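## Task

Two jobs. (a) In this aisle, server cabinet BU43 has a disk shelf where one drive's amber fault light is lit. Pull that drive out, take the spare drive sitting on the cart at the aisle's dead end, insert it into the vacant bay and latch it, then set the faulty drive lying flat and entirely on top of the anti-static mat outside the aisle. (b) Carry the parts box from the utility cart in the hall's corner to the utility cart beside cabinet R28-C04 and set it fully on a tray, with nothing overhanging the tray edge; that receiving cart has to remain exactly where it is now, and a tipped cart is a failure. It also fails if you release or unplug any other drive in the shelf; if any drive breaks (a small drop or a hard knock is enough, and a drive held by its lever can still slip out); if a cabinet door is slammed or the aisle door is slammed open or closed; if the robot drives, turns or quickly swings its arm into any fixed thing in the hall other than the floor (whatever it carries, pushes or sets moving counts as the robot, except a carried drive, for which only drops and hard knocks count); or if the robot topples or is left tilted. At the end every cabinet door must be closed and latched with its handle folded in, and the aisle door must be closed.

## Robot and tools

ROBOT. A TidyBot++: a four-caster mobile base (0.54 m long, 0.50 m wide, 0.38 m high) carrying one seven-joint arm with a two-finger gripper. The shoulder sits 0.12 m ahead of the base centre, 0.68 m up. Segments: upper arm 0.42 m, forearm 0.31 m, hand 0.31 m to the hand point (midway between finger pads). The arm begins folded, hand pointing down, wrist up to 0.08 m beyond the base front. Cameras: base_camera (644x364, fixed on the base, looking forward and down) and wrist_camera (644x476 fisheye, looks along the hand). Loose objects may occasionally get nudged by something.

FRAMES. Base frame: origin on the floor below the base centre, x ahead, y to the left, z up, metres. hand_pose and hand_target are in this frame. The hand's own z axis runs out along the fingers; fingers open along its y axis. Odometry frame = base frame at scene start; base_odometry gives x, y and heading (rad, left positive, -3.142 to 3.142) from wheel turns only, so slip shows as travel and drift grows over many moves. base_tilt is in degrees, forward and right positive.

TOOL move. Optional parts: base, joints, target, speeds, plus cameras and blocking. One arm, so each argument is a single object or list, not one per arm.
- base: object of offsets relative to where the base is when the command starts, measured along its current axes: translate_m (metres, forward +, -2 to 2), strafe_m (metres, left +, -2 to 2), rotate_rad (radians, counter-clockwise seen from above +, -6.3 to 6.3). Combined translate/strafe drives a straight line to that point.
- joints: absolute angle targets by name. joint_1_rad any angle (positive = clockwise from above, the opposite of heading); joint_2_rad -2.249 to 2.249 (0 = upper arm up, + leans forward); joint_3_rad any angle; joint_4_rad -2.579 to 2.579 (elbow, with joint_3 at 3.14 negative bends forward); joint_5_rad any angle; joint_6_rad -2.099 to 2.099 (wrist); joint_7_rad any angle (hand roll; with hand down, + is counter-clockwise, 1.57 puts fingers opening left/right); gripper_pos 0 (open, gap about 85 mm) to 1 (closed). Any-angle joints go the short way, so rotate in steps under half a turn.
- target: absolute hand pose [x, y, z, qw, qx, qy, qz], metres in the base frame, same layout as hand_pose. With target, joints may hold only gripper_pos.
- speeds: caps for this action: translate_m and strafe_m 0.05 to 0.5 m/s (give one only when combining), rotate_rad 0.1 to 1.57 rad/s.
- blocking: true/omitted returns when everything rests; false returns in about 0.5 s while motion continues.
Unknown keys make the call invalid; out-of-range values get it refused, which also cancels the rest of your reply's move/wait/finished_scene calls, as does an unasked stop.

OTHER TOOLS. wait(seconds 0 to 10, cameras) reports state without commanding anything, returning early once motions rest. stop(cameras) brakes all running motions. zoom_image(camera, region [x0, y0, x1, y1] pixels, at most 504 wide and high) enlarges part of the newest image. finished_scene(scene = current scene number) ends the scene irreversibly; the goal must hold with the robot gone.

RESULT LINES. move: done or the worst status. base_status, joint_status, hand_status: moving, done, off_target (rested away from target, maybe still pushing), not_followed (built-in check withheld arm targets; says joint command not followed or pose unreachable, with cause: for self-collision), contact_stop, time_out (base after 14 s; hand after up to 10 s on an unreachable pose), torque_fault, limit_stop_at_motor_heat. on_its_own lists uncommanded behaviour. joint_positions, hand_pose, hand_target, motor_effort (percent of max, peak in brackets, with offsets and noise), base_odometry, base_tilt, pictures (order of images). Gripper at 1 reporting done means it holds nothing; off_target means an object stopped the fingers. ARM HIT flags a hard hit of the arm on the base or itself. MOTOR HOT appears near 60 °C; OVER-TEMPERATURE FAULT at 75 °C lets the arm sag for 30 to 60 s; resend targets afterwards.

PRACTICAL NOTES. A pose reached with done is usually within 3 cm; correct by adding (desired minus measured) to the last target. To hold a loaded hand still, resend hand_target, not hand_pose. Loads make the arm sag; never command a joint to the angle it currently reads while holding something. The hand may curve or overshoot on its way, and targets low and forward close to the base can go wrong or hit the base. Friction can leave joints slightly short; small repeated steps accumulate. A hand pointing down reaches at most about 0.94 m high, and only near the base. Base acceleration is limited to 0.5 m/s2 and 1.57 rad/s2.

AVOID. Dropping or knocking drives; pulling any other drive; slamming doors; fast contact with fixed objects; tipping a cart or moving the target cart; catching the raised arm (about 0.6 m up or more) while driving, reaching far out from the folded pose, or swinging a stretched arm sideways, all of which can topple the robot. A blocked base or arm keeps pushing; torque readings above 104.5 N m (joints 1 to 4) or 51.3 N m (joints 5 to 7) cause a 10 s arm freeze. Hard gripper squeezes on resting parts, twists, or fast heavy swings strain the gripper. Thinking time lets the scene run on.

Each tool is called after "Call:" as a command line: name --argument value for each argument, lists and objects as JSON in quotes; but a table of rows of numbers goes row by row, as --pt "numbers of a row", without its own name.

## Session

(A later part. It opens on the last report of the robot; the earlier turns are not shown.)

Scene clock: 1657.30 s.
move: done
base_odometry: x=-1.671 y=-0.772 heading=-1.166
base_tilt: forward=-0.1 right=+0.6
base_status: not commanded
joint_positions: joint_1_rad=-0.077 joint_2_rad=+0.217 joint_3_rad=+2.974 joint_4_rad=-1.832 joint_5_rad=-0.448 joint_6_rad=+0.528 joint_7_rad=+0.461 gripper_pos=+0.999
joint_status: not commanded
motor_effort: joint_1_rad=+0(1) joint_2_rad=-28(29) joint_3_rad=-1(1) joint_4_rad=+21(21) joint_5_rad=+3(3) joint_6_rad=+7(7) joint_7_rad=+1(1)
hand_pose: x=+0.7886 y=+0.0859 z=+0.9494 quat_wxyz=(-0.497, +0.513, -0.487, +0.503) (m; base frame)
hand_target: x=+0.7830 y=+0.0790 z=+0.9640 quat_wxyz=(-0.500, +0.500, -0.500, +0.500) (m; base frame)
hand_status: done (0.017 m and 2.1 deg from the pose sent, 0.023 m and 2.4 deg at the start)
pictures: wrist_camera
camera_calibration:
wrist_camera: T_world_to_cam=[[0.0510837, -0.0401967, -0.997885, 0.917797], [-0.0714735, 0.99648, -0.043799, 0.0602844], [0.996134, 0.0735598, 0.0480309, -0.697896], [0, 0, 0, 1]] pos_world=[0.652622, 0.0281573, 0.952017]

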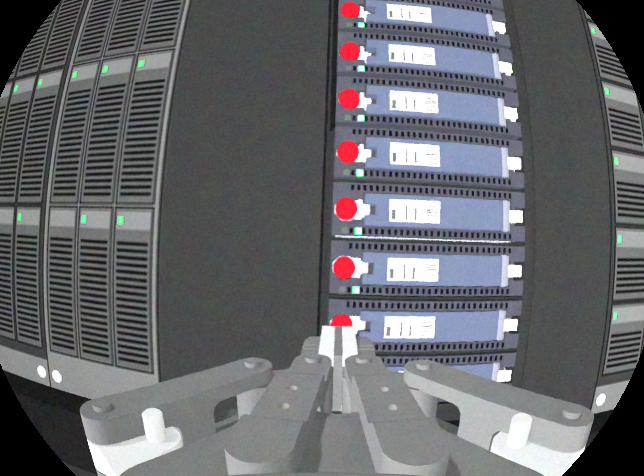

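Call:
move --base '{"translate_m": 0.016, "strafe_m": 0.003}' --speeds '{"translate_m": 0.05}' --cameras '["wrist_camera"]'

Call:
zoom_image --camera "wrist_camera" --region '[220, 170, 440, 390]'

Scene clock: 1669.90 s.
move: done
base_odometry: x=-1.662 y=-0.786 heading=-1.167
base_tilt: forward=-0.2 right=+0.5
base_status: done
joint_positions: joint_1_rad=-0.077 joint_2_rad=+0.213 joint_3_rad=+2.974 joint_4_rad=-1.832 joint_5_rad=-0.448 joint_6_rad=+0.528 joint_7_rad=+0.461 gripper_pos=+0.999
joint_status: not commanded
motor_effort: joint_1_rad=-1(2) joint_2_rad=-28(32) joint_3_rad=-1(1) joint_4_rad=+21(22) joint_5_rad=+3(3) joint_6_rad=+7(7) joint_7_rad=+0(1)
hand_pose: x=+0.7876 y=+0.0858 z=+0.9523 quat_wxyz=(-0.499, +0.511, -0.486, +0.504) (m; base frame)
hand_target: x=+0.7830 y=+0.0790 z=+0.9640 quat_wxyz=(-0.500, +0.500, -0.500, +0.500) (m; base frame)
hand_status: not commanded
pictures: wrist_camera
camera_calibration:
wrist_camera: T_world_to_cam=[[0.0553536, -0.0397228, -0.997676, 0.917145], [-0.0712102, 0.996507, -0.0436271, 0.0599771], [0.995924, 0.0734596, 0.0523315, -0.700974], [0, 0, 0, 1]] pos_world=[0.651621, 0.0281573, 0.954313]

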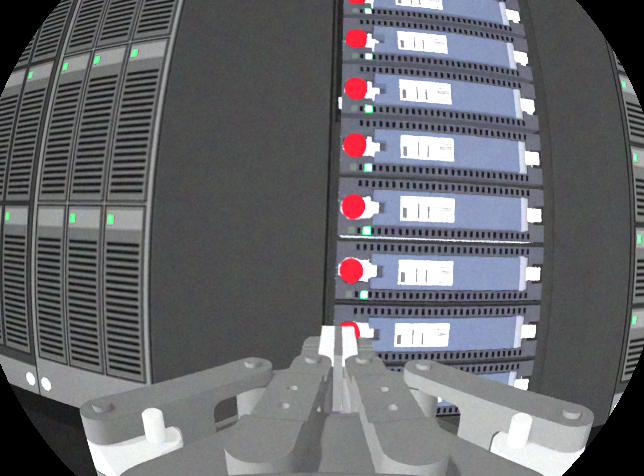

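Scaled by 2.291.

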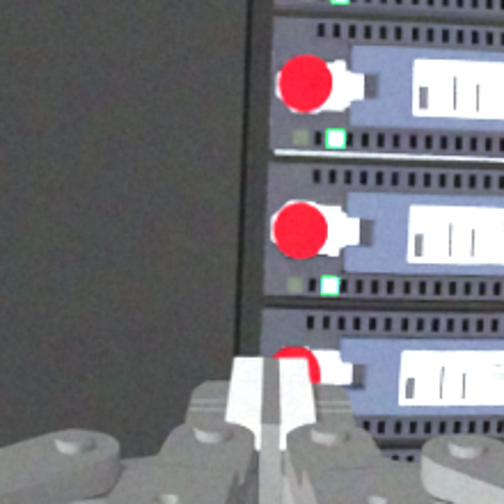

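Call:
move --target '[0.783, 0.079, 0.955, -0.5, 0.5, -0.5, 0.5]' --cameras '["wrist_camera"]'

Call:
zoom_image --camera "wrist_camera" --region '[220, 170, 440, 390]'

Scene clock: 1680.53 s.
move: done
base_odometry: x=-1.662 y=-0.786 heading=-1.167
base_tilt: forward=-0.1 right=+0.6
base_status: not commanded
joint_positions: joint_1_rad=-0.077 joint_2_rad=+0.213 joint_3_rad=+2.974 joint_4_rad=-1.833 joint_5_rad=-0.448 joint_6_rad=+0.528 joint_7_rad=+0.461 gripper_pos=+0.999
joint_status: not commanded
motor_effort: joint_1_rad=-1(1) joint_2_rad=-28(28) joint_3_rad=-1(1) joint_4_rad=+20(21) joint_5_rad=+3(3) joint_6_rad=+7(7) joint_7_rad=+1(1)
hand_pose: x=+0.7874 y=+0.0858 z=+0.9516 quat_wxyz=(-0.498, +0.512, -0.486, +0.503) (m; base frame)
hand_target: x=+0.7830 y=+0.0790 z=+0.9550 quat_wxyz=(-0.500, +0.500, -0.500, +0.500) (m; base frame)
hand_status: done (0.009 m and 2.1 deg from the pose sent, 0.009 m and 2.1 deg at the start)
pictures: wrist_camera
camera_calibration:
wrist_camera: T_world_to_cam=[[0.0541732, -0.0399957, -0.99773, 0.917482], [-0.0712514, 0.996496, -0.0438149, 0.0602469], [0.995986, 0.0734633, 0.0511336, -0.69964], [0, 0, 0, 1]] pos_world=[0.651422, 0.0280574, 0.953814]

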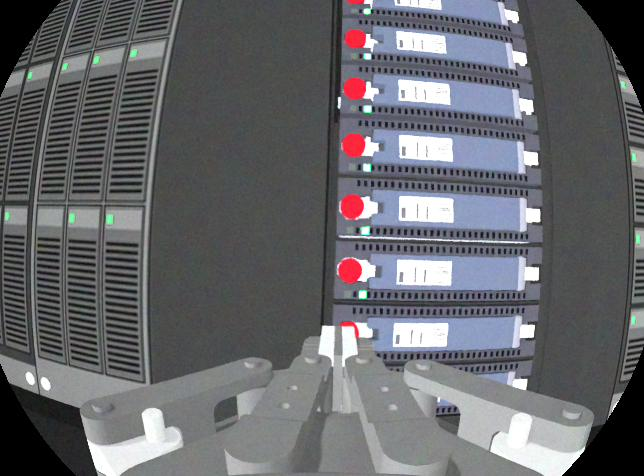

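Scaled by 2.291.

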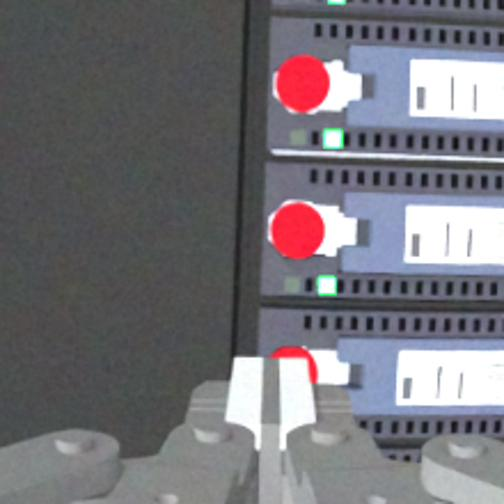

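Call:
move --base '{"translate_m": 0.012}' --speeds '{"translate_m": 0.05}' --cameras '["wrist_camera"]'

Call:
zoom_image --camera "wrist_camera" --region '[220, 170, 440, 390]'

Scene clock: 1686.30 s.
move: done
base_odometry: x=-1.657 y=-0.797 heading=-1.167
base_tilt: forward=-0.2 right=+0.5
base_status: done
joint_positions: joint_1_rad=-0.077 joint_2_rad=+0.209 joint_3_rad=+2.974 joint_4_rad=-1.836 joint_5_rad=-0.448 joint_6_rad=+0.528 joint_7_rad=+0.461 gripper_pos=+0.999
joint_status: not commanded
motor_effort: joint_1_rad=+0(1) joint_2_rad=-28(29) joint_3_rad=-1(1) joint_4_rad=+20(25) joint_5_rad=+3(4) joint_6_rad=+7(7) joint_7_rad=+0(1)
hand_pose: x=+0.7858 y=+0.0856 z=+0.9527 quat_wxyz=(-0.498, +0.512, -0.486, +0.504) (m; base frame)
hand_target: x=+0.7830 y=+0.0790 z=+0.9550 quat_wxyz=(-0.500, +0.500, -0.500, +0.500) (m; base frame)
hand_status: not commanded
pictures: wrist_camera
camera_calibration:
wrist_camera: T_world_to_cam=[[0.0555051, -0.040401, -0.997641, 0.91762], [-0.0713647, 0.996465, -0.0443238, 0.0608367], [0.995905, 0.0736565, 0.0524257, -0.699275], [0, 0, 0, 1]] pos_world=[0.649821, 0.0279573, 0.954811]

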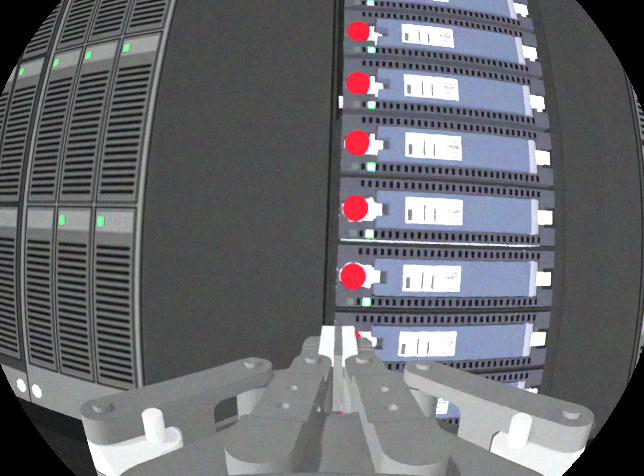

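Scaled by 2.291.

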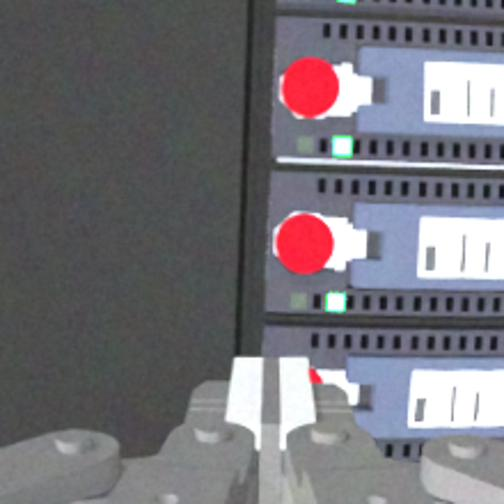

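Call:
move --base '{"translate_m": 0.008}' --speeds '{"translate_m": 0.05}' --cameras '["wrist_camera"]'

Call:
zoom_image --camera "wrist_camera" --region '[270, 240, 410, 390]'

Scene clock: 1725.67 s.
move: done
base_odometry: x=-1.654 y=-0.805 heading=-1.167
base_tilt: forward=+0.0 right=+0.5
base_status: done
joint_positions: joint_1_rad=-0.077 joint_2_rad=+0.192 joint_3_rad=+2.973 joint_4_rad=-1.854 joint_5_rad=-0.448 joint_6_rad=+0.528 joint_7_rad=+0.461 gripper_pos=+0.999
joint_status: not commanded
motor_effort: joint_1_rad=+0(2) joint_2_rad=-24(28) joint_3_rad=+0(2) joint_4_rad=+25(31) joint_5_rad=+3(4) joint_6_rad=+8(9) joint_7_rad=+0(1)
hand_pose: x=+0.7788 y=+0.0855 z=+0.9535 quat_wxyz=(-0.498, +0.513, -0.485, +0.504) (m; base frame)
hand_target: x=+0.7830 y=+0.0790 z=+0.9550 quat_wxyz=(-0.500, +0.500, -0.500, +0.500) (m; base frame)
hand_status: not commanded
pictures: wrist_camera
camera_calibration:
wrist_camera: T_world_to_cam=[[0.0549485, -0.0430665, -0.99756, 0.919336], [-0.0727458, 0.996242, -0.0470166, 0.0641556], [0.995836, 0.0751518, 0.0516091, -0.691646], [0, 0, 0, 1]] pos_world=[0.642917, 0.0276565, 0.955804]

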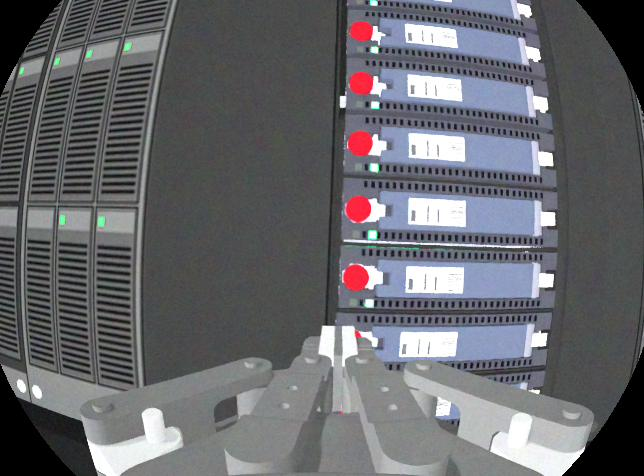

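Scaled by 3.360.

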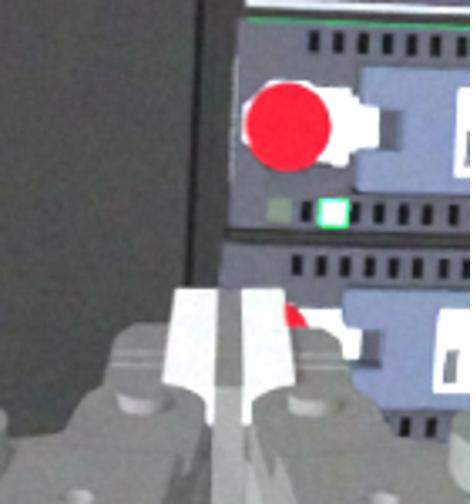

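Call:
move --base '{"translate_m": 0.015}' --speeds '{"translate_m": 0.05}' --cameras '["wrist_camera"]'

Call:
zoom_image --camera "wrist_camera" --region '[270, 240, 410, 390]'

Scene clock: 1734.30 s.
move: done
base_odometry: x=-1.649 y=-0.818 heading=-1.167
base_tilt: forward=+0.0 right=+0.6
base_status: done
joint_positions: joint_1_rad=-0.077 joint_2_rad=+0.162 joint_3_rad=+2.972 joint_4_rad=-1.889 joint_5_rad=-0.448 joint_6_rad=+0.528 joint_7_rad=+0.461 gripper_pos=+0.999
joint_status: not commanded
motor_effort: joint_1_rad=+2(3) joint_2_rad=-18(24) joint_3_rad=+3(3) joint_4_rad=+31(35) joint_5_rad=+4(5) joint_6_rad=+10(10) joint_7_rad=+1(1)
hand_pose: x=+0.7655 y=+0.0855 z=+0.9532 quat_wxyz=(-0.496, +0.516, -0.484, +0.504) (m; base frame)
hand_target: x=+0.7830 y=+0.0790 z=+0.9550 quat_wxyz=(-0.500, +0.500, -0.500, +0.500) (m; base frame)
hand_status: not commanded
pictures: wrist_camera
camera_calibration:
wrist_camera: T_world_to_cam=[[0.0515826, -0.0486487, -0.997483, 0.922729], [-0.0759172, 0.995732, -0.0524892, 0.0708625], [0.995779, 0.0784337, 0.0476691, -0.674775], [0, 0, 0, 1]] pos_world=[0.629709, 0.0272547, 0.956292]

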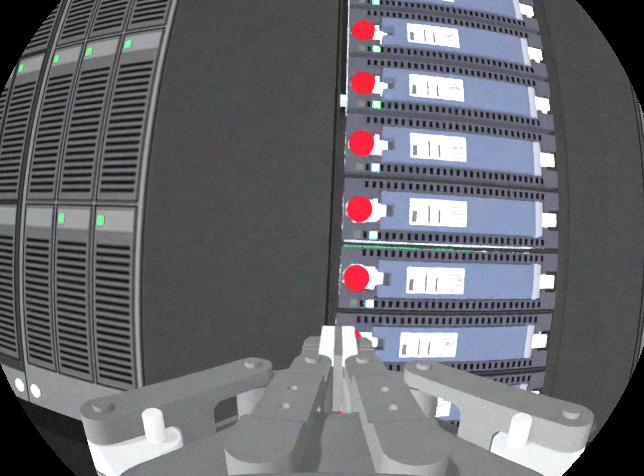

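Scaled by 3.360.

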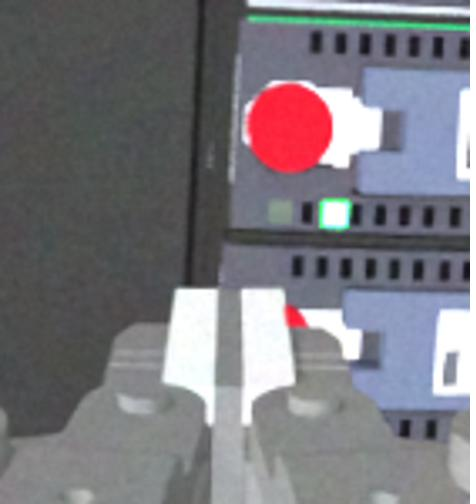

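Call:
move --base '{"translate_m": -0.022}' --speeds '{"translate_m": 0.05}' --cameras '[]'

Call:
move --target '[0.783, 0.079, 0.947, -0.5, 0.5, -0.5, 0.5]' --cameras '["wrist_camera"]'

Call:
zoom_image --camera "wrist_camera" --region '[270, 240, 410, 390]'

Scene clock: 1751.47 s.
move: done
base_odometry: x=-1.657 y=-0.798 heading=-1.167
base_tilt: forward=-0.1 right=+0.5
base_status: done
joint_positions: joint_1_rad=-0.076 joint_2_rad=+0.189 joint_3_rad=+2.972 joint_4_rad=-1.850 joint_5_rad=-0.448 joint_6_rad=+0.528 joint_7_rad=+0.461 gripper_pos=+0.999
joint_status: not commanded
motor_effort: joint_1_rad=-1(2) joint_2_rad=-27(30) joint_3_rad=+0(2) joint_4_rad=+20(30) joint_5_rad=+3(4) joint_6_rad=+7(9) joint_7_rad=+0(1)
hand_pose: x=+0.7785 y=+0.0862 z=+0.9579 quat_wxyz=(-0.500, +0.511, -0.483, +0.505) (m; base frame)
hand_target: x=+0.7830 y=+0.0790 z=+0.9550 quat_wxyz=(-0.500, +0.500, -0.500, +0.500) (m; base frame)
hand_status: not commanded
pictures: none
No camera images: "cameras" was empty.

Scene clock: 1752.00 s.
move: done
base_odometry: x=-1.657 y=-0.798 heading=-1.167
base_tilt: forward=-0.1 right=+0.5
base_status: not commanded
joint_positions: joint_1_rad=-0.076 joint_2_rad=+0.193 joint_3_rad=+2.971 joint_4_rad=-1.850 joint_5_rad=-0.448 joint_6_rad=+0.528 joint_7_rad=+0.461 gripper_pos=+0.999
joint_status: not commanded
motor_effort: joint_1_rad=-1(1) joint_2_rad=-27(28) joint_3_rad=+0(1) joint_4_rad=+20(21) joint_5_rad=+3(3) joint_6_rad=+7(7) joint_7_rad=+1(1)
hand_pose: x=+0.7795 y=+0.0864 z=+0.9554 quat_wxyz=(-0.499, +0.512, -0.484, +0.504) (m; base frame)
hand_target: x=+0.7830 y=+0.0790 z=+0.9470 quat_wxyz=(-0.500, +0.500, -0.500, +0.500) (m; base frame)
hand_status: done (0.012 m and 2.3 deg from the pose sent, 0.014 m and 2.4 deg at the start)
pictures: wrist_camera
camera_calibration:
wrist_camera: T_world_to_cam=[[0.0581193, -0.0416871, -0.997439, 0.918429], [-0.0738765, 0.996209, -0.0459403, 0.0632704], [0.995572, 0.0763573, 0.0548192, -0.695395], [0, 0, 0, 1]] pos_world=[0.643612, 0.0283546, 0.957104]

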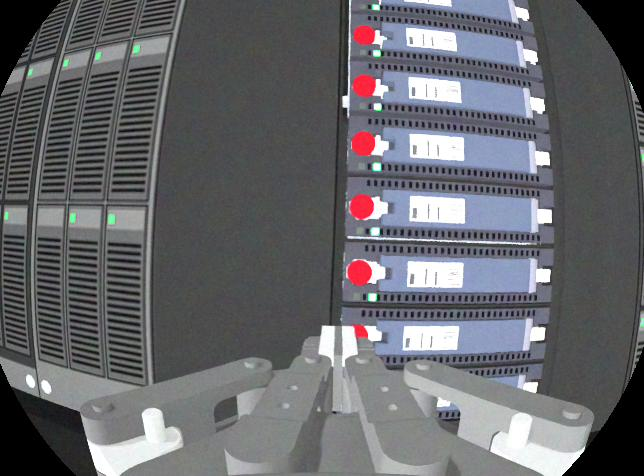

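Scaled by 3.360.

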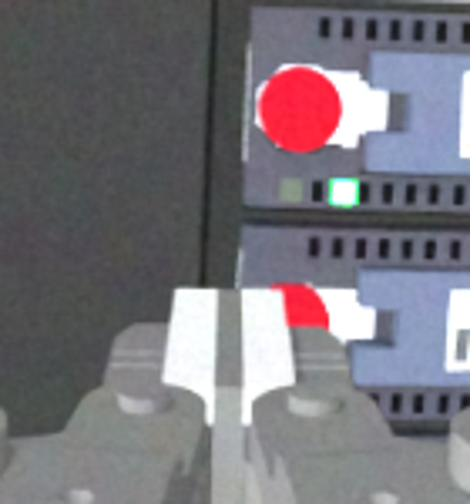

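Call:
move --target '[0.783, 0.079, 0.936, -0.5, 0.5, -0.5, 0.5]' --base '{"strafe_m": -0.005}' --speeds '{"strafe_m": 0.05}' --cameras '["wrist_camera"]'

Call:
zoom_image --camera "wrist_camera" --region '[270, 240, 410, 390]'

Scene clock: 1759.73 s.
move: done
base_odometry: x=-1.662 y=-0.800 heading=-1.167
base_tilt: forward=-0.1 right=+0.5
base_status: done
joint_positions: joint_1_rad=-0.069 joint_2_rad=+0.206 joint_3_rad=+2.968 joint_4_rad=-1.861 joint_5_rad=-0.448 joint_6_rad=+0.542 joint_7_rad=+0.455 gripper_pos=+0.999
joint_status: not commanded
motor_effort: joint_1_rad=-1(3) joint_2_rad=-28(28) joint_3_rad=-1(2) joint_4_rad=+21(21) joint_5_rad=+3(3) joint_6_rad=+6(7) joint_7_rad=+0(1)
hand_pose: x=+0.7816 y=+0.0819 z=+0.9445 quat_wxyz=(-0.495, +0.512, -0.490, +0.503) (m; base frame)
hand_target: x=+0.7830 y=+0.0790 z=+0.9360 quat_wxyz=(-0.500, +0.500, -0.500, +0.500) (m; base frame)
hand_status: done (0.009 m and 1.9 deg from the pose sent, 0.021 m and 2.3 deg at the start)
pictures: wrist_camera
camera_calibration:
wrist_camera: T_world_to_cam=[[0.0470226, -0.03905, -0.99813, 0.916396], [-0.0650096, 0.996997, -0.0420684, 0.0567188], [0.996776, 0.0668662, 0.0443428, -0.686861], [0, 0, 0, 1]] pos_world=[0.645243, 0.0251646, 0.947526]

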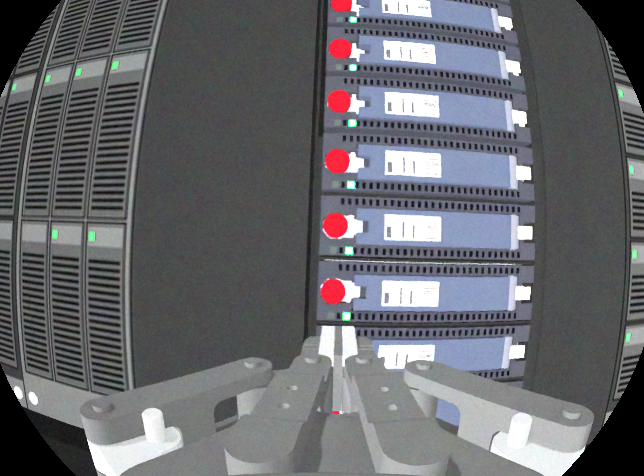

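Scaled by 3.360.

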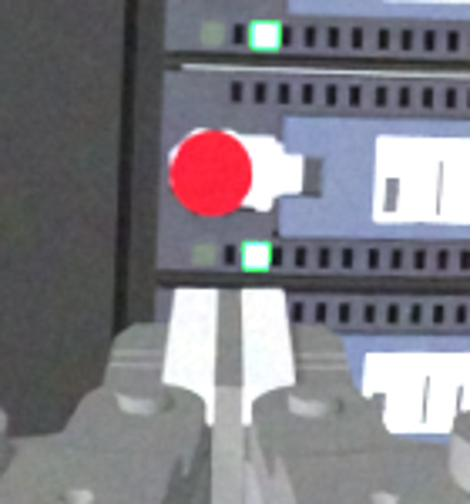

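Call:
move --target '[0.783, 0.079, 0.961, -0.5, 0.5, -0.5, 0.5]' --base '{"strafe_m": 0.004}' --speeds '{"strafe_m": 0.05}' --cameras '["wrist_camera"]'

Call:
zoom_image --camera "wrist_camera" --region '[270, 240, 410, 390]'

Scene clock: 1772.90 s.
move: done
base_odometry: x=-1.658 y=-0.798 heading=-1.167
base_tilt: forward=+0.0 right=+0.5
base_status: done
joint_positions: joint_1_rad=-0.072 joint_2_rad=+0.206 joint_3_rad=+2.968 joint_4_rad=-1.833 joint_5_rad=-0.461 joint_6_rad=+0.526 joint_7_rad=+0.472 gripper_pos=+0.999
joint_status: not commanded
motor_effort: joint_1_rad=+0(4) joint_2_rad=-28(28) joint_3_rad=+0(3) joint_4_rad=+20(21) joint_5_rad=+3(3) joint_6_rad=+7(7) joint_7_rad=+0(1)
hand_pose: x=+0.7854 y=+0.0842 z=+0.9555 quat_wxyz=(-0.498, +0.509, -0.487, +0.505) (m; base frame)
hand_target: x=+0.7830 y=+0.0790 z=+0.9610 quat_wxyz=(-0.500, +0.500, -0.500, +0.500) (m; base frame)
hand_status: done (0.008 m and 1.9 deg from the pose sent, 0.017 m and 1.9 deg at the start)
pictures: wrist_camera
camera_calibration:
wrist_camera: T_world_to_cam=[[0.0570841, -0.0382341, -0.997637, 0.918834], [-0.0669283, 0.996872, -0.0420344, 0.0567001], [0.996123, 0.0691696, 0.0543466, -0.700504], [0, 0, 0, 1]] pos_world=[0.649133, 0.0270617, 0.957116]

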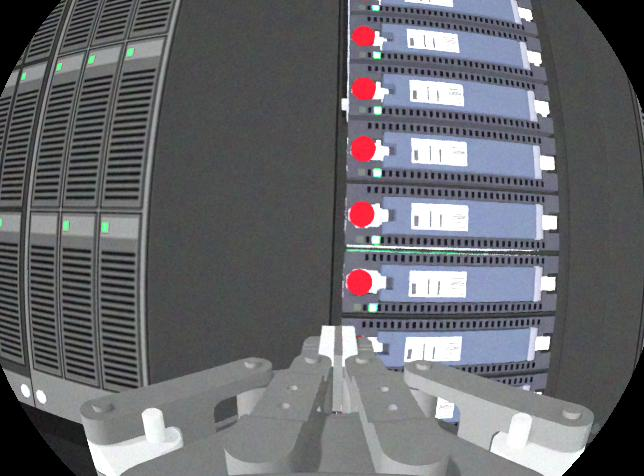

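Scaled by 3.360.

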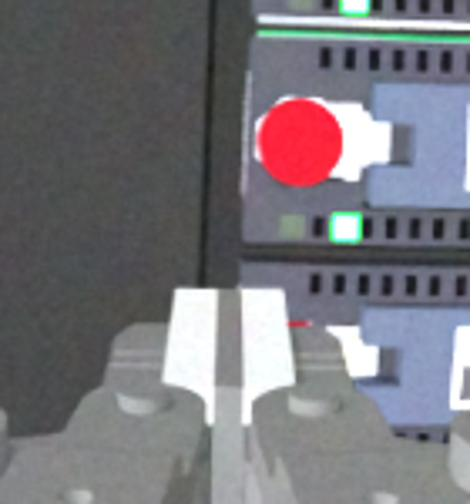

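Call:
move --target '[0.783, 0.079, 0.940, -0.5, 0.5, -0.5, 0.5]' --cameras '["wrist_camera"]'

Call:
zoom_image --camera "wrist_camera" --region '[270, 240, 410, 390]'

Scene clock: 1782.77 s.
move: done
base_odometry: x=-1.658 y=-0.798 heading=-1.167
base_tilt: forward=-0.1 right=+0.5
base_status: not commanded
joint_positions: joint_1_rad=-0.071 joint_2_rad=+0.208 joint_3_rad=+2.966 joint_4_rad=-1.855 joint_5_rad=-0.461 joint_6_rad=+0.540 joint_7_rad=+0.459 gripper_pos=+0.999
joint_status: not commanded
motor_effort: joint_1_rad=+0(1) joint_2_rad=-28(29) joint_3_rad=-1(1) joint_4_rad=+20(21) joint_5_rad=+3(3) joint_6_rad=+7(7) joint_7_rad=+0(1)
hand_pose: x=+0.7828 y=+0.0826 z=+0.9454 quat_wxyz=(-0.497, +0.509, -0.493, +0.501) (m; base frame)
hand_target: x=+0.7830 y=+0.0790 z=+0.9400 quat_wxyz=(-0.500, +0.500, -0.500, +0.500) (m; base frame)
hand_status: done (0.006 m and 1.4 deg from the pose sent, 0.016 m and 1.9 deg at the start)
pictures: wrist_camera
camera_calibration:
wrist_camera: T_world_to_cam=[[0.0465581, -0.0307677, -0.998442, 0.917282], [-0.0629209, 0.99745, -0.0336712, 0.0465931], [0.996932, 0.0643905, 0.0445035, -0.688235], [0, 0, 0, 1]] pos_world=[0.646349, 0.0260642, 0.94805]

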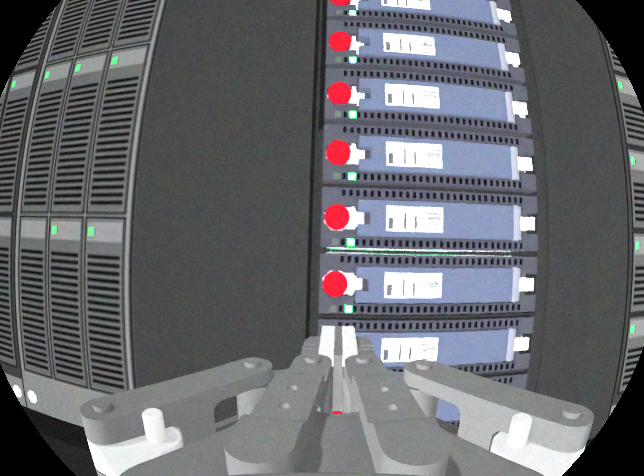

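Scaled by 3.360.

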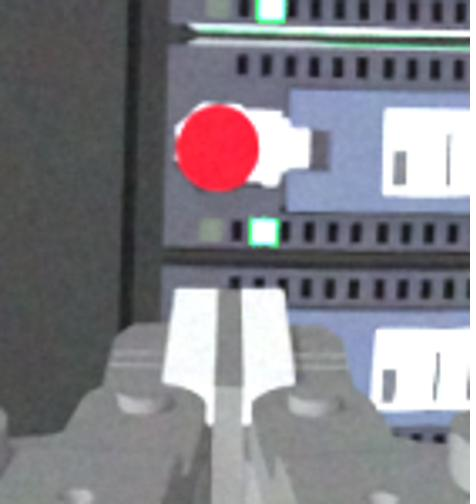

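Call:
move --base '{"translate_m": 0.02}' --speeds '{"translate_m": 0.05}' --cameras '["wrist_camera"]'

Call:
zoom_image --camera "wrist_camera" --region '[270, 240, 410, 390]'

Scene clock: 1793.70 s.
move: done
base_odometry: x=-1.651 y=-0.817 heading=-1.167
base_tilt: forward=+0.0 right=+0.5
base_status: done
joint_positions: joint_1_rad=-0.071 joint_2_rad=+0.174 joint_3_rad=+2.964 joint_4_rad=-1.893 joint_5_rad=-0.461 joint_6_rad=+0.540 joint_7_rad=+0.459 gripper_pos=+0.999
joint_status: not commanded
motor_effort: joint_1_rad=+1(2) joint_2_rad=-16(28) joint_3_rad=+1(2) joint_4_rad=+26(30) joint_5_rad=+3(4) joint_6_rad=+6(8) joint_7_rad=+0(1)
hand_pose: x=+0.7682 y=+0.0828 z=+0.9455 quat_wxyz=(-0.495, +0.512, -0.491, +0.501) (m; base frame)
hand_target: x=+0.7830 y=+0.0790 z=+0.9400 quat_wxyz=(-0.500, +0.500, -0.500, +0.500) (m; base frame)
hand_status: not commanded
pictures: wrist_camera
camera_calibration:
wrist_camera: T_world_to_cam=[[0.0432555, -0.0369027, -0.998382, 0.921021], [-0.066858, 0.99697, -0.0397472, 0.0541841], [0.996824, 0.0684691, 0.0406572, -0.670284], [0, 0, 0, 1]] pos_world=[0.631939, 0.025862, 0.948936]

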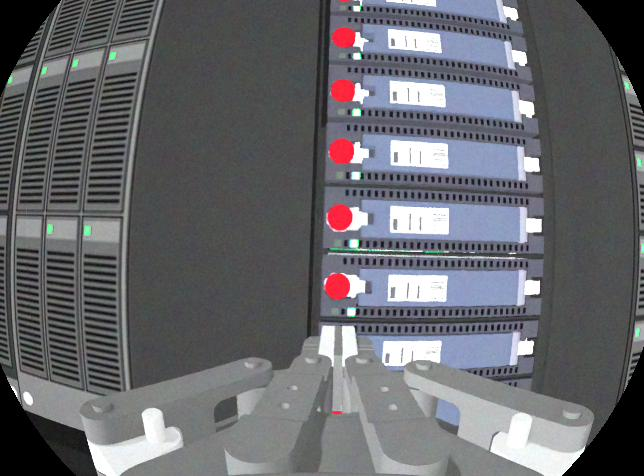

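Scaled by 3.360.

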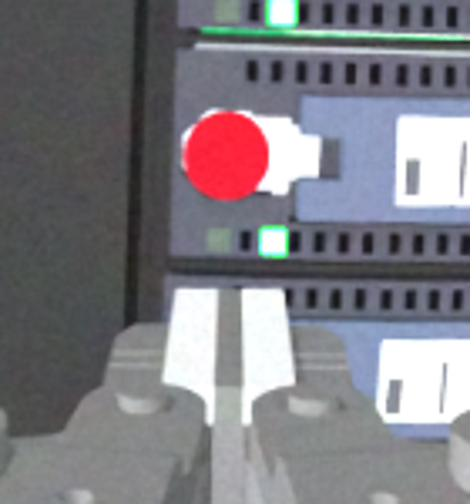

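Call:
move --base '{"translate_m": 0.02}' --speeds '{"translate_m": 0.05}' --cameras '["wrist_camera"]'

Call:
zoom_image --camera "wrist_camera" --region '[270, 240, 410, 390]'

Scene clock: 1805.27 s.
move: done
base_odometry: x=-1.643 y=-0.834 heading=-1.167
base_tilt: forward=-0.1 right=+0.5
base_status: done
joint_positions: joint_1_rad=-0.071 joint_2_rad=+0.132 joint_3_rad=+2.961 joint_4_rad=-1.940 joint_5_rad=-0.461 joint_6_rad=+0.540 joint_7_rad=+0.459 gripper_pos=+0.999
joint_status: not commanded
motor_effort: joint_1_rad=+1(2) joint_2_rad=-9(18) joint_3_rad=+2(3) joint_4_rad=+35(38) joint_5_rad=+5(5) joint_6_rad=+8(9) joint_7_rad=+0(1)
hand_pose: x=+0.7498 y=+0.0828 z=+0.9451 quat_wxyz=(-0.493, +0.517, -0.489, +0.501) (m; base frame)
hand_target: x=+0.7830 y=+0.0790 z=+0.9400 quat_wxyz=(-0.500, +0.500, -0.500, +0.500) (m; base frame)
hand_status: not commanded
pictures: wrist_camera
camera_calibration:
wrist_camera: T_world_to_cam=[[0.0394466, -0.0448805, -0.998213, 0.924845], [-0.071295, 0.996318, -0.0476126, 0.0638029], [0.996675, 0.0730458, 0.0361016, -0.647815], [0, 0, 0, 1]] pos_world=[0.613728, 0.0252596, 0.949617]

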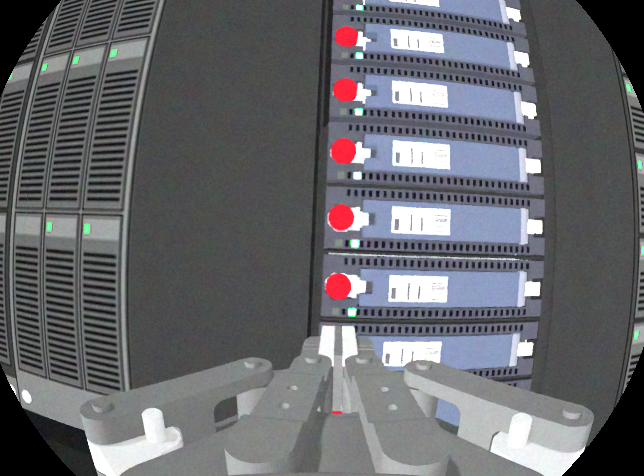

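Scaled by 3.360.

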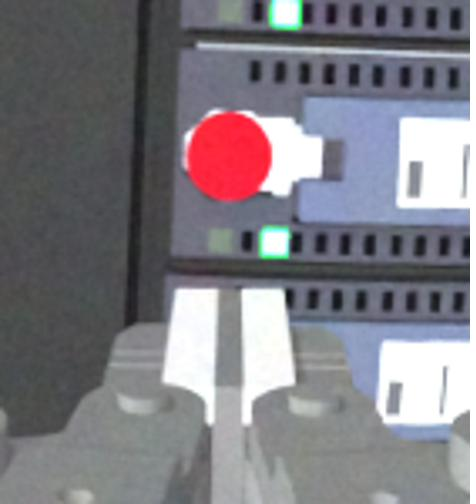

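Call:
move --base '{"translate_m": -0.07}' --speeds '{"translate_m": 0.08}' --cameras '["wrist_camera"]'

Call:
zoom_image --camera "wrist_camera" --region '[270, 190, 490, 410]'

Scene clock: 1812.73 s.
move: done
base_odometry: x=-1.671 y=-0.770 heading=-1.167
base_tilt: forward=-0.1 right=+0.5
base_status: done
joint_positions: joint_1_rad=-0.070 joint_2_rad=+0.211 joint_3_rad=+2.961 joint_4_rad=-1.875 joint_5_rad=-0.461 joint_6_rad=+0.540 joint_7_rad=+0.459 gripper_pos=+0.999
joint_status: not commanded
motor_effort: joint_1_rad=+0(2) joint_2_rad=-28(29) joint_3_rad=+0(2) joint_4_rad=+20(34) joint_5_rad=+3(5) joint_6_rad=+7(8) joint_7_rad=+0(1)
hand_pose: x=+0.7801 y=+0.0849 z=+0.9312 quat_wxyz=(-0.491, +0.517, -0.496, +0.495) (m; base frame)
hand_target: x=+0.7830 y=+0.0790 z=+0.9400 quat_wxyz=(-0.500, +0.500, -0.500, +0.500) (m; base frame)
hand_status: not commanded
pictures: wrist_camera
camera_calibration:
wrist_camera: T_world_to_cam=[[0.0232308, -0.0345866, -0.999132, 0.922447], [-0.0687949, 0.996977, -0.0361116, 0.0505768], [0.99736, 0.0695741, 0.0207811, -0.663744], [0, 0, 0, 1]] pos_world=[0.644043, 0.0276598, 0.937266]

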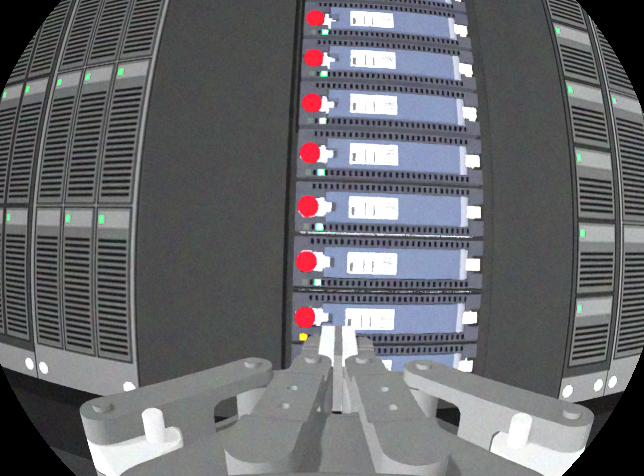

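Scaled by 2.291.

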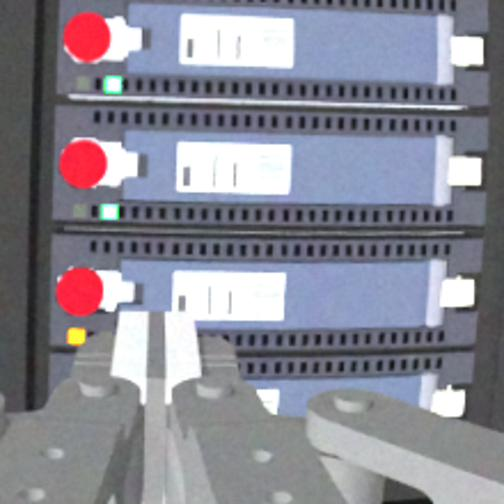

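Call:
move --base '{"translate_m": -0.05}' --speeds '{"translate_m": 0.1}' --cameras '[]'

Call:
move --target '[0.783, 0.080, 0.945, -0.5792, 0.4056, -0.4056, 0.5792]' --cameras '["wrist_camera"]'

Call:
zoom_image --camera "wrist_camera" --region '[270, 190, 490, 410]'

Scene clock: 1867.50 s.
move: done
base_odometry: x=-1.690 y=-0.724 heading=-1.167
base_tilt: forward=-0.1 right=+0.6
base_status: done
joint_positions: joint_1_rad=-0.070 joint_2_rad=+0.213 joint_3_rad=+2.961 joint_4_rad=-1.875 joint_5_rad=-0.461 joint_6_rad=+0.540 joint_7_rad=+0.459 gripper_pos=+0.999
joint_status: not commanded
motor_effort: joint_1_rad=-1(1) joint_2_rad=-28(30) joint_3_rad=-1(1) joint_4_rad=+20(21) joint_5_rad=+3(3) joint_6_rad=+7(7) joint_7_rad=+0(1)
hand_pose: x=+0.7806 y=+0.0849 z=+0.9299 quat_wxyz=(-0.491, +0.518, -0.497, +0.494) (m; base frame)
hand_target: x=+0.7830 y=+0.0790 z=+0.9400 quat_wxyz=(-0.500, +0.500, -0.500, +0.500) (m; base frame)
hand_status: not commanded
pictures: none
No camera images: "cameras" was empty.

Scene clock: 1869.13 s.
move: done
base_odometry: x=-1.690 y=-0.724 heading=-1.167
base_tilt: forward=-0.1 right=+0.4
base_status: not commanded
joint_positions: joint_1_rad=-0.013 joint_2_rad=+0.421 joint_3_rad=+2.881 joint_4_rad=-1.961 joint_5_rad=-0.290 joint_6_rad=+1.143 joint_7_rad=+0.318 gripper_pos=+0.999
joint_status: not commanded
motor_effort: joint_1_rad=-1(1) joint_2_rad=-31(33) joint_3_rad=-2(2) joint_4_rad=+17(20) joint_5_rad=+3(4) joint_6_rad=+7(7) joint_7_rad=+1(1)
hand_pose: x=+0.7926 y=+0.0636 z=+0.9314 quat_wxyz=(-0.550, +0.411, -0.435, +0.582) (m; base frame)
hand_target: x=+0.7830 y=+0.0800 z=+0.9450 quat_wxyz=(-0.579, +0.406, -0.406, +0.579) (m; base frame)
hand_status: done (0.023 m and 4.9 deg from the pose sent, 0.016 m and 21.7 deg at the start)
pictures: wrist_camera
camera_calibration:
wrist_camera: T_world_to_cam=[[0.329144, -0.0300614, -0.943801, 0.627305], [0.0120687, 0.999545, -0.0276281, 0.000522102], [0.944203, -0.00229688, 0.329357, -0.915437], [0, 0, 0, 1]] pos_world=[0.657879, 0.0162332, 0.893571]

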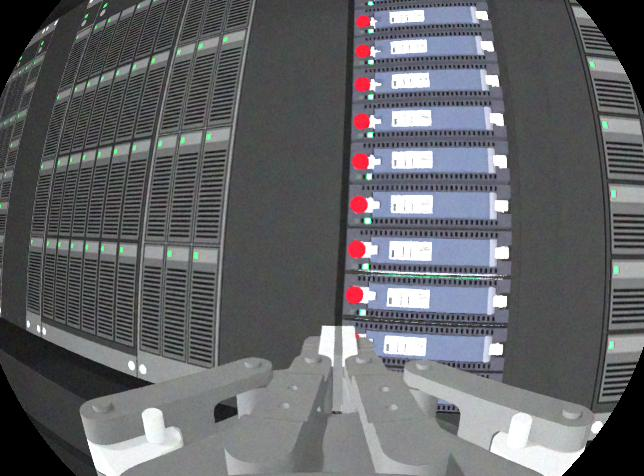

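Scaled by 2.291.

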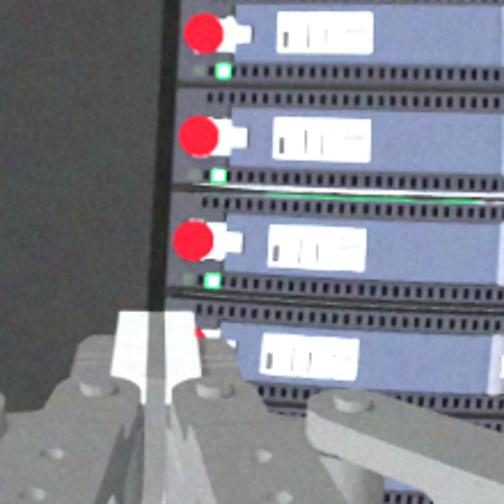

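Call:
move --target '[0.783, 0.080, 0.962, -0.5792, 0.4056, -0.4056, 0.5792]' --base '{"strafe_m": 0.018}' --speeds '{"strafe_m": 0.05}' --cameras '["wrist_camera"]'

Call:
zoom_image --camera "wrist_camera" --region '[270, 190, 490, 410]'

Scene clock: 1884.93 s.
move: done
base_odometry: x=-1.674 y=-0.717 heading=-1.167
base_tilt: forward=-0.1 right=+0.5
base_status: done
joint_positions: joint_1_rad=-0.009 joint_2_rad=+0.413 joint_3_rad=+2.880 joint_4_rad=-1.960 joint_5_rad=-0.289 joint_6_rad=+1.144 joint_7_rad=+0.317 gripper_pos=+0.999
joint_status: not commanded
motor_effort: joint_1_rad=+0(3) joint_2_rad=-31(33) joint_3_rad=-2(3) joint_4_rad=+17(17) joint_5_rad=+3(4) joint_6_rad=+7(7) joint_7_rad=+0(1)
hand_pose: x=+0.7908 y=+0.0619 z=+0.9375 quat_wxyz=(-0.551, +0.408, -0.433, +0.585) (m; base frame)
hand_target: x=+0.7830 y=+0.0800 z=+0.9620 quat_wxyz=(-0.579, +0.406, -0.406, +0.579) (m; base frame)
hand_status: done (0.031 m and 4.5 deg from the pose sent, 0.036 m and 4.9 deg at the start)
pictures: wrist_camera
camera_calibration:
wrist_camera: T_world_to_cam=[[0.338497, -0.03043, -0.940475, 0.623189], [0.014351, 0.999528, -0.0271755, 0.000166842], [0.940858, -0.004298, 0.338774, -0.921747], [0, 0, 0, 1]] pos_world=[0.656284, 0.0148352, 0.898362]

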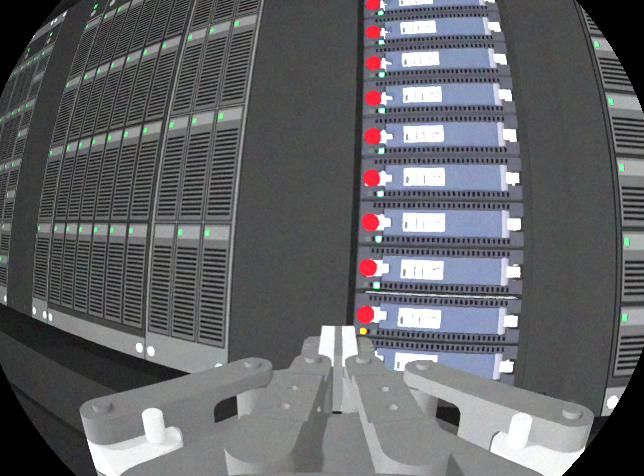

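Scaled by 2.291.

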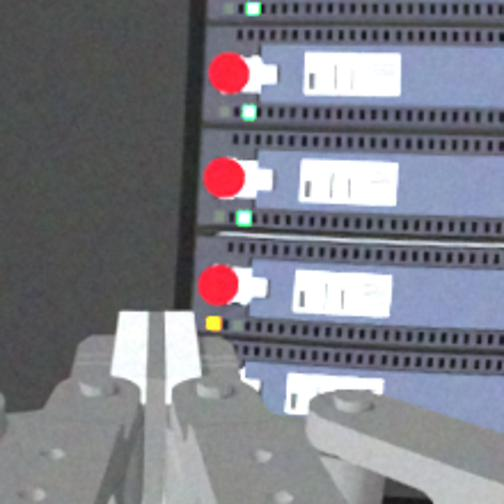

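Call:
zoom_image --camera "wrist_camera" --region '[280, 300, 400, 420]'

Scaled by 4.200.

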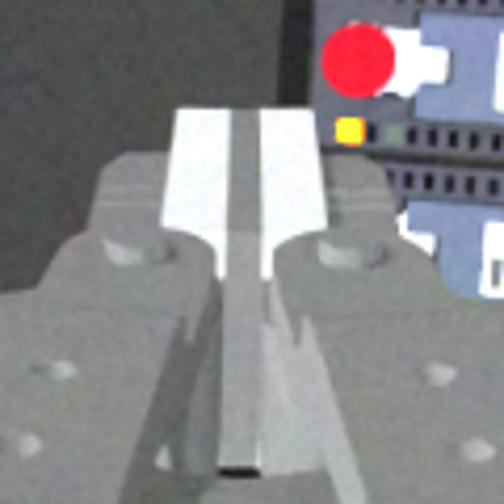

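Call:
move --target '[0.783, 0.080, 0.974, -0.5792, 0.4056, -0.4056, 0.5792]' --base '{"strafe_m": 0.009}' --speeds '{"strafe_m": 0.05}' --cameras '["wrist_camera"]'

Call:
zoom_image --camera "wrist_camera" --region '[270, 190, 490, 410]'

Scene clock: 1933.20 s.
move: done
base_odometry: x=-1.666 y=-0.713 heading=-1.166
base_tilt: forward=-0.1 right=+0.5
base_status: done
joint_positions: joint_1_rad=-0.010 joint_2_rad=+0.398 joint_3_rad=+2.880 joint_4_rad=-1.952 joint_5_rad=-0.289 joint_6_rad=+1.134 joint_7_rad=+0.317 gripper_pos=+0.999
joint_status: not commanded
motor_effort: joint_1_rad=+0(3) joint_2_rad=-31(34) joint_3_rad=-2(3) joint_4_rad=+18(18) joint_5_rad=+3(4) joint_6_rad=+7(7) joint_7_rad=+0(1)
hand_pose: x=+0.7889 y=+0.0633 z=+0.9487 quat_wxyz=(-0.555, +0.404, -0.429, +0.586) (m; base frame)
hand_target: x=+0.7830 y=+0.0800 z=+0.9740 quat_wxyz=(-0.579, +0.406, -0.406, +0.579) (m; base frame)
hand_status: done (0.031 m and 3.9 deg from the pose sent, 0.041 m and 4.5 deg at the start)
pictures: wrist_camera
camera_calibration:
wrist_camera: T_world_to_cam=[[0.35073, -0.0276494, -0.936068, 0.620403], [0.0114731, 0.999616, -0.0252277, -0.000440916], [0.936406, -0.00189149, 0.350913, -0.931927], [0, 0, 0, 1]] pos_world=[0.655074, 0.0158318, 0.907754]

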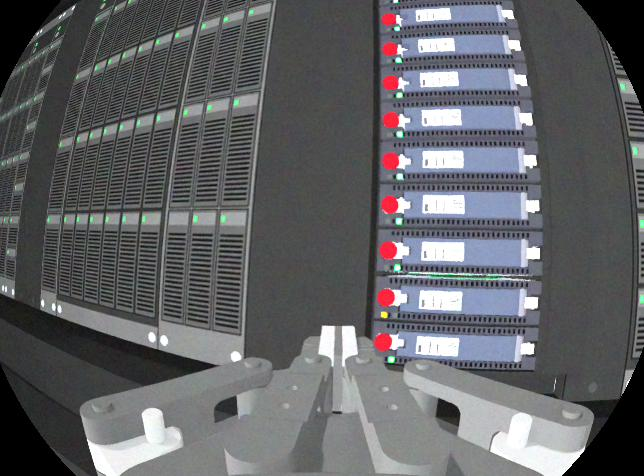

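Scaled by 2.291.

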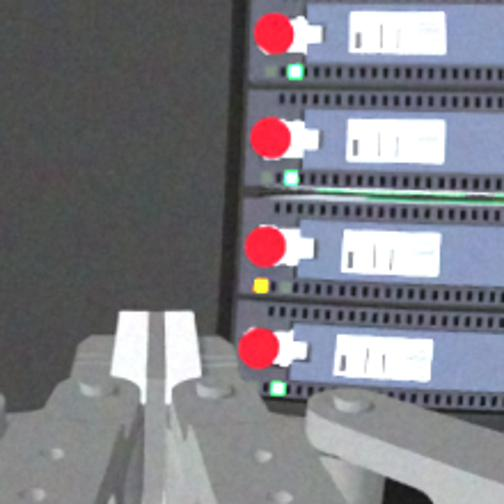

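Call:
move --base '{"translate_m": 0.06, "strafe_m": -0.002}' --speeds '{"translate_m": 0.08}' --cameras '["wrist_camera"]'

Call:
zoom_image --camera "wrist_camera" --region '[270, 190, 490, 410]'

Scene clock: 1946.90 s.
move: done
base_odometry: x=-1.644 y=-0.769 heading=-1.166
base_tilt: forward=-0.1 right=+0.5
base_status: done
joint_positions: joint_1_rad=-0.010 joint_2_rad=+0.394 joint_3_rad=+2.880 joint_4_rad=-1.952 joint_5_rad=-0.289 joint_6_rad=+1.134 joint_7_rad=+0.317 gripper_pos=+0.999
joint_status: not commanded
motor_effort: joint_1_rad=+0(2) joint_2_rad=-31(33) joint_3_rad=-2(2) joint_4_rad=+17(18) joint_5_rad=+3(4) joint_6_rad=+7(7) joint_7_rad=+0(1)
hand_pose: x=+0.7878 y=+0.0632 z=+0.9516 quat_wxyz=(-0.556, +0.403, -0.428, +0.587) (m; base frame)
hand_target: x=+0.7830 y=+0.0800 z=+0.9740 quat_wxyz=(-0.579, +0.406, -0.406, +0.579) (m; base frame)
hand_status: not commanded
pictures: wrist_camera
camera_calibration:
wrist_camera: T_world_to_cam=[[0.354725, -0.0275359, -0.934565, 0.618791], [0.0116335, 0.999619, -0.025037, -0.000653768], [0.934898, -0.00199104, 0.354911, -0.934505], [0, 0, 0, 1]] pos_world=[0.654174, 0.0158319, 0.90995]

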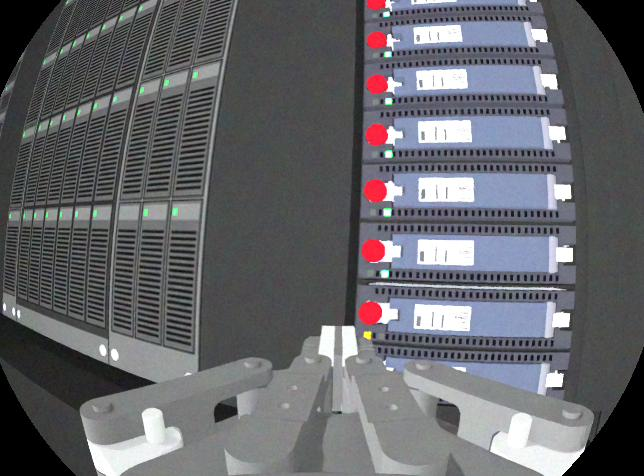

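Scaled by 2.291.

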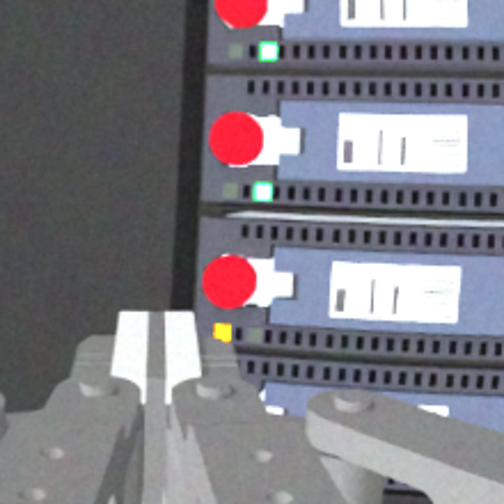

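Call:
move --base '{"strafe_m": -0.007}' --speeds '{"strafe_m": 0.05}' --cameras '[]'

Call:
move --base '{"translate_m": 0.02}' --speeds '{"translate_m": 0.05}' --cameras '["wrist_camera"]'

Call:
zoom_image --camera "wrist_camera" --region '[270, 240, 420, 390]'

Scene clock: 1976.83 s.
move: done
base_odometry: x=-1.650 y=-0.772 heading=-1.166
base_tilt: forward=-0.1 right=+0.5
base_status: done
joint_positions: joint_1_rad=-0.008 joint_2_rad=+0.394 joint_3_rad=+2.880 joint_4_rad=-1.952 joint_5_rad=-0.288 joint_6_rad=+1.134 joint_7_rad=+0.317 gripper_pos=+0.999
joint_status: not commanded
motor_effort: joint_1_rad=-1(3) joint_2_rad=-31(32) joint_3_rad=-2(3) joint_4_rad=+17(18) joint_5_rad=+3(4) joint_6_rad=+7(7) joint_7_rad=+0(1)
hand_pose: x=+0.7879 y=+0.0617 z=+0.9516 quat_wxyz=(-0.556, +0.403, -0.429, +0.588) (m; base frame)
hand_target: x=+0.7830 y=+0.0800 z=+0.9740 quat_wxyz=(-0.579, +0.406, -0.406, +0.579) (m; base frame)
hand_status: not commanded
pictures: none
No camera images: "cameras" was empty.

Scene clock: 1977.70 s.
move: done
base_odometry: x=-1.642 y=-0.791 heading=-1.166
base_tilt: forward=-0.1 right=+0.5
base_status: done
joint_positions: joint_1_rad=-0.008 joint_2_rad=+0.392 joint_3_rad=+2.880 joint_4_rad=-1.952 joint_5_rad=-0.288 joint_6_rad=+1.134 joint_7_rad=+0.317 gripper_pos=+0.999
joint_status: not commanded
motor_effort: joint_1_rad=-1(1) joint_2_rad=-30(31) joint_3_rad=-1(2) joint_4_rad=+19(22) joint_5_rad=+4(5) joint_6_rad=+7(7) joint_7_rad=+1(1)
hand_pose: x=+0.7873 y=+0.0617 z=+0.9529 quat_wxyz=(-0.556, +0.402, -0.428, +0.588) (m; base frame)
hand_target: x=+0.7830 y=+0.0800 z=+0.9740 quat_wxyz=(-0.579, +0.406, -0.406, +0.579) (m; base frame)
hand_status: not commanded
pictures: wrist_camera
camera_calibration:
wrist_camera: T_world_to_cam=[[0.35658, -0.0284675, -0.933831, 0.618092], [0.0138876, 0.999587, -0.0251691, -0.000775912], [0.934162, -0.00399391, 0.356828, -0.935671], [0, 0, 0, 1]] pos_world=[0.65368, 0.0146341, 0.911047]

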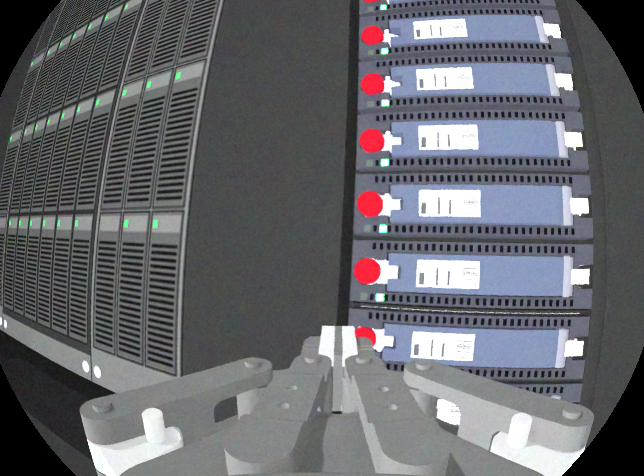

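Scaled by 3.360.

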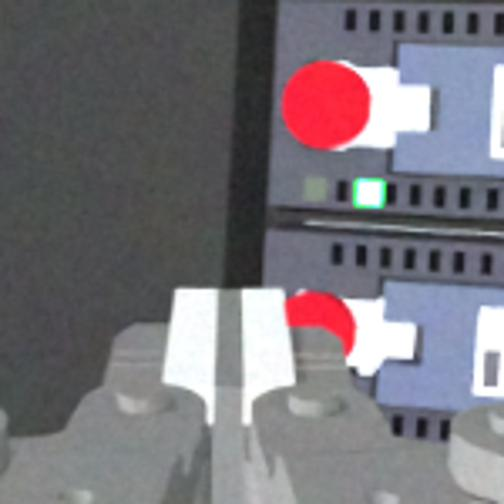

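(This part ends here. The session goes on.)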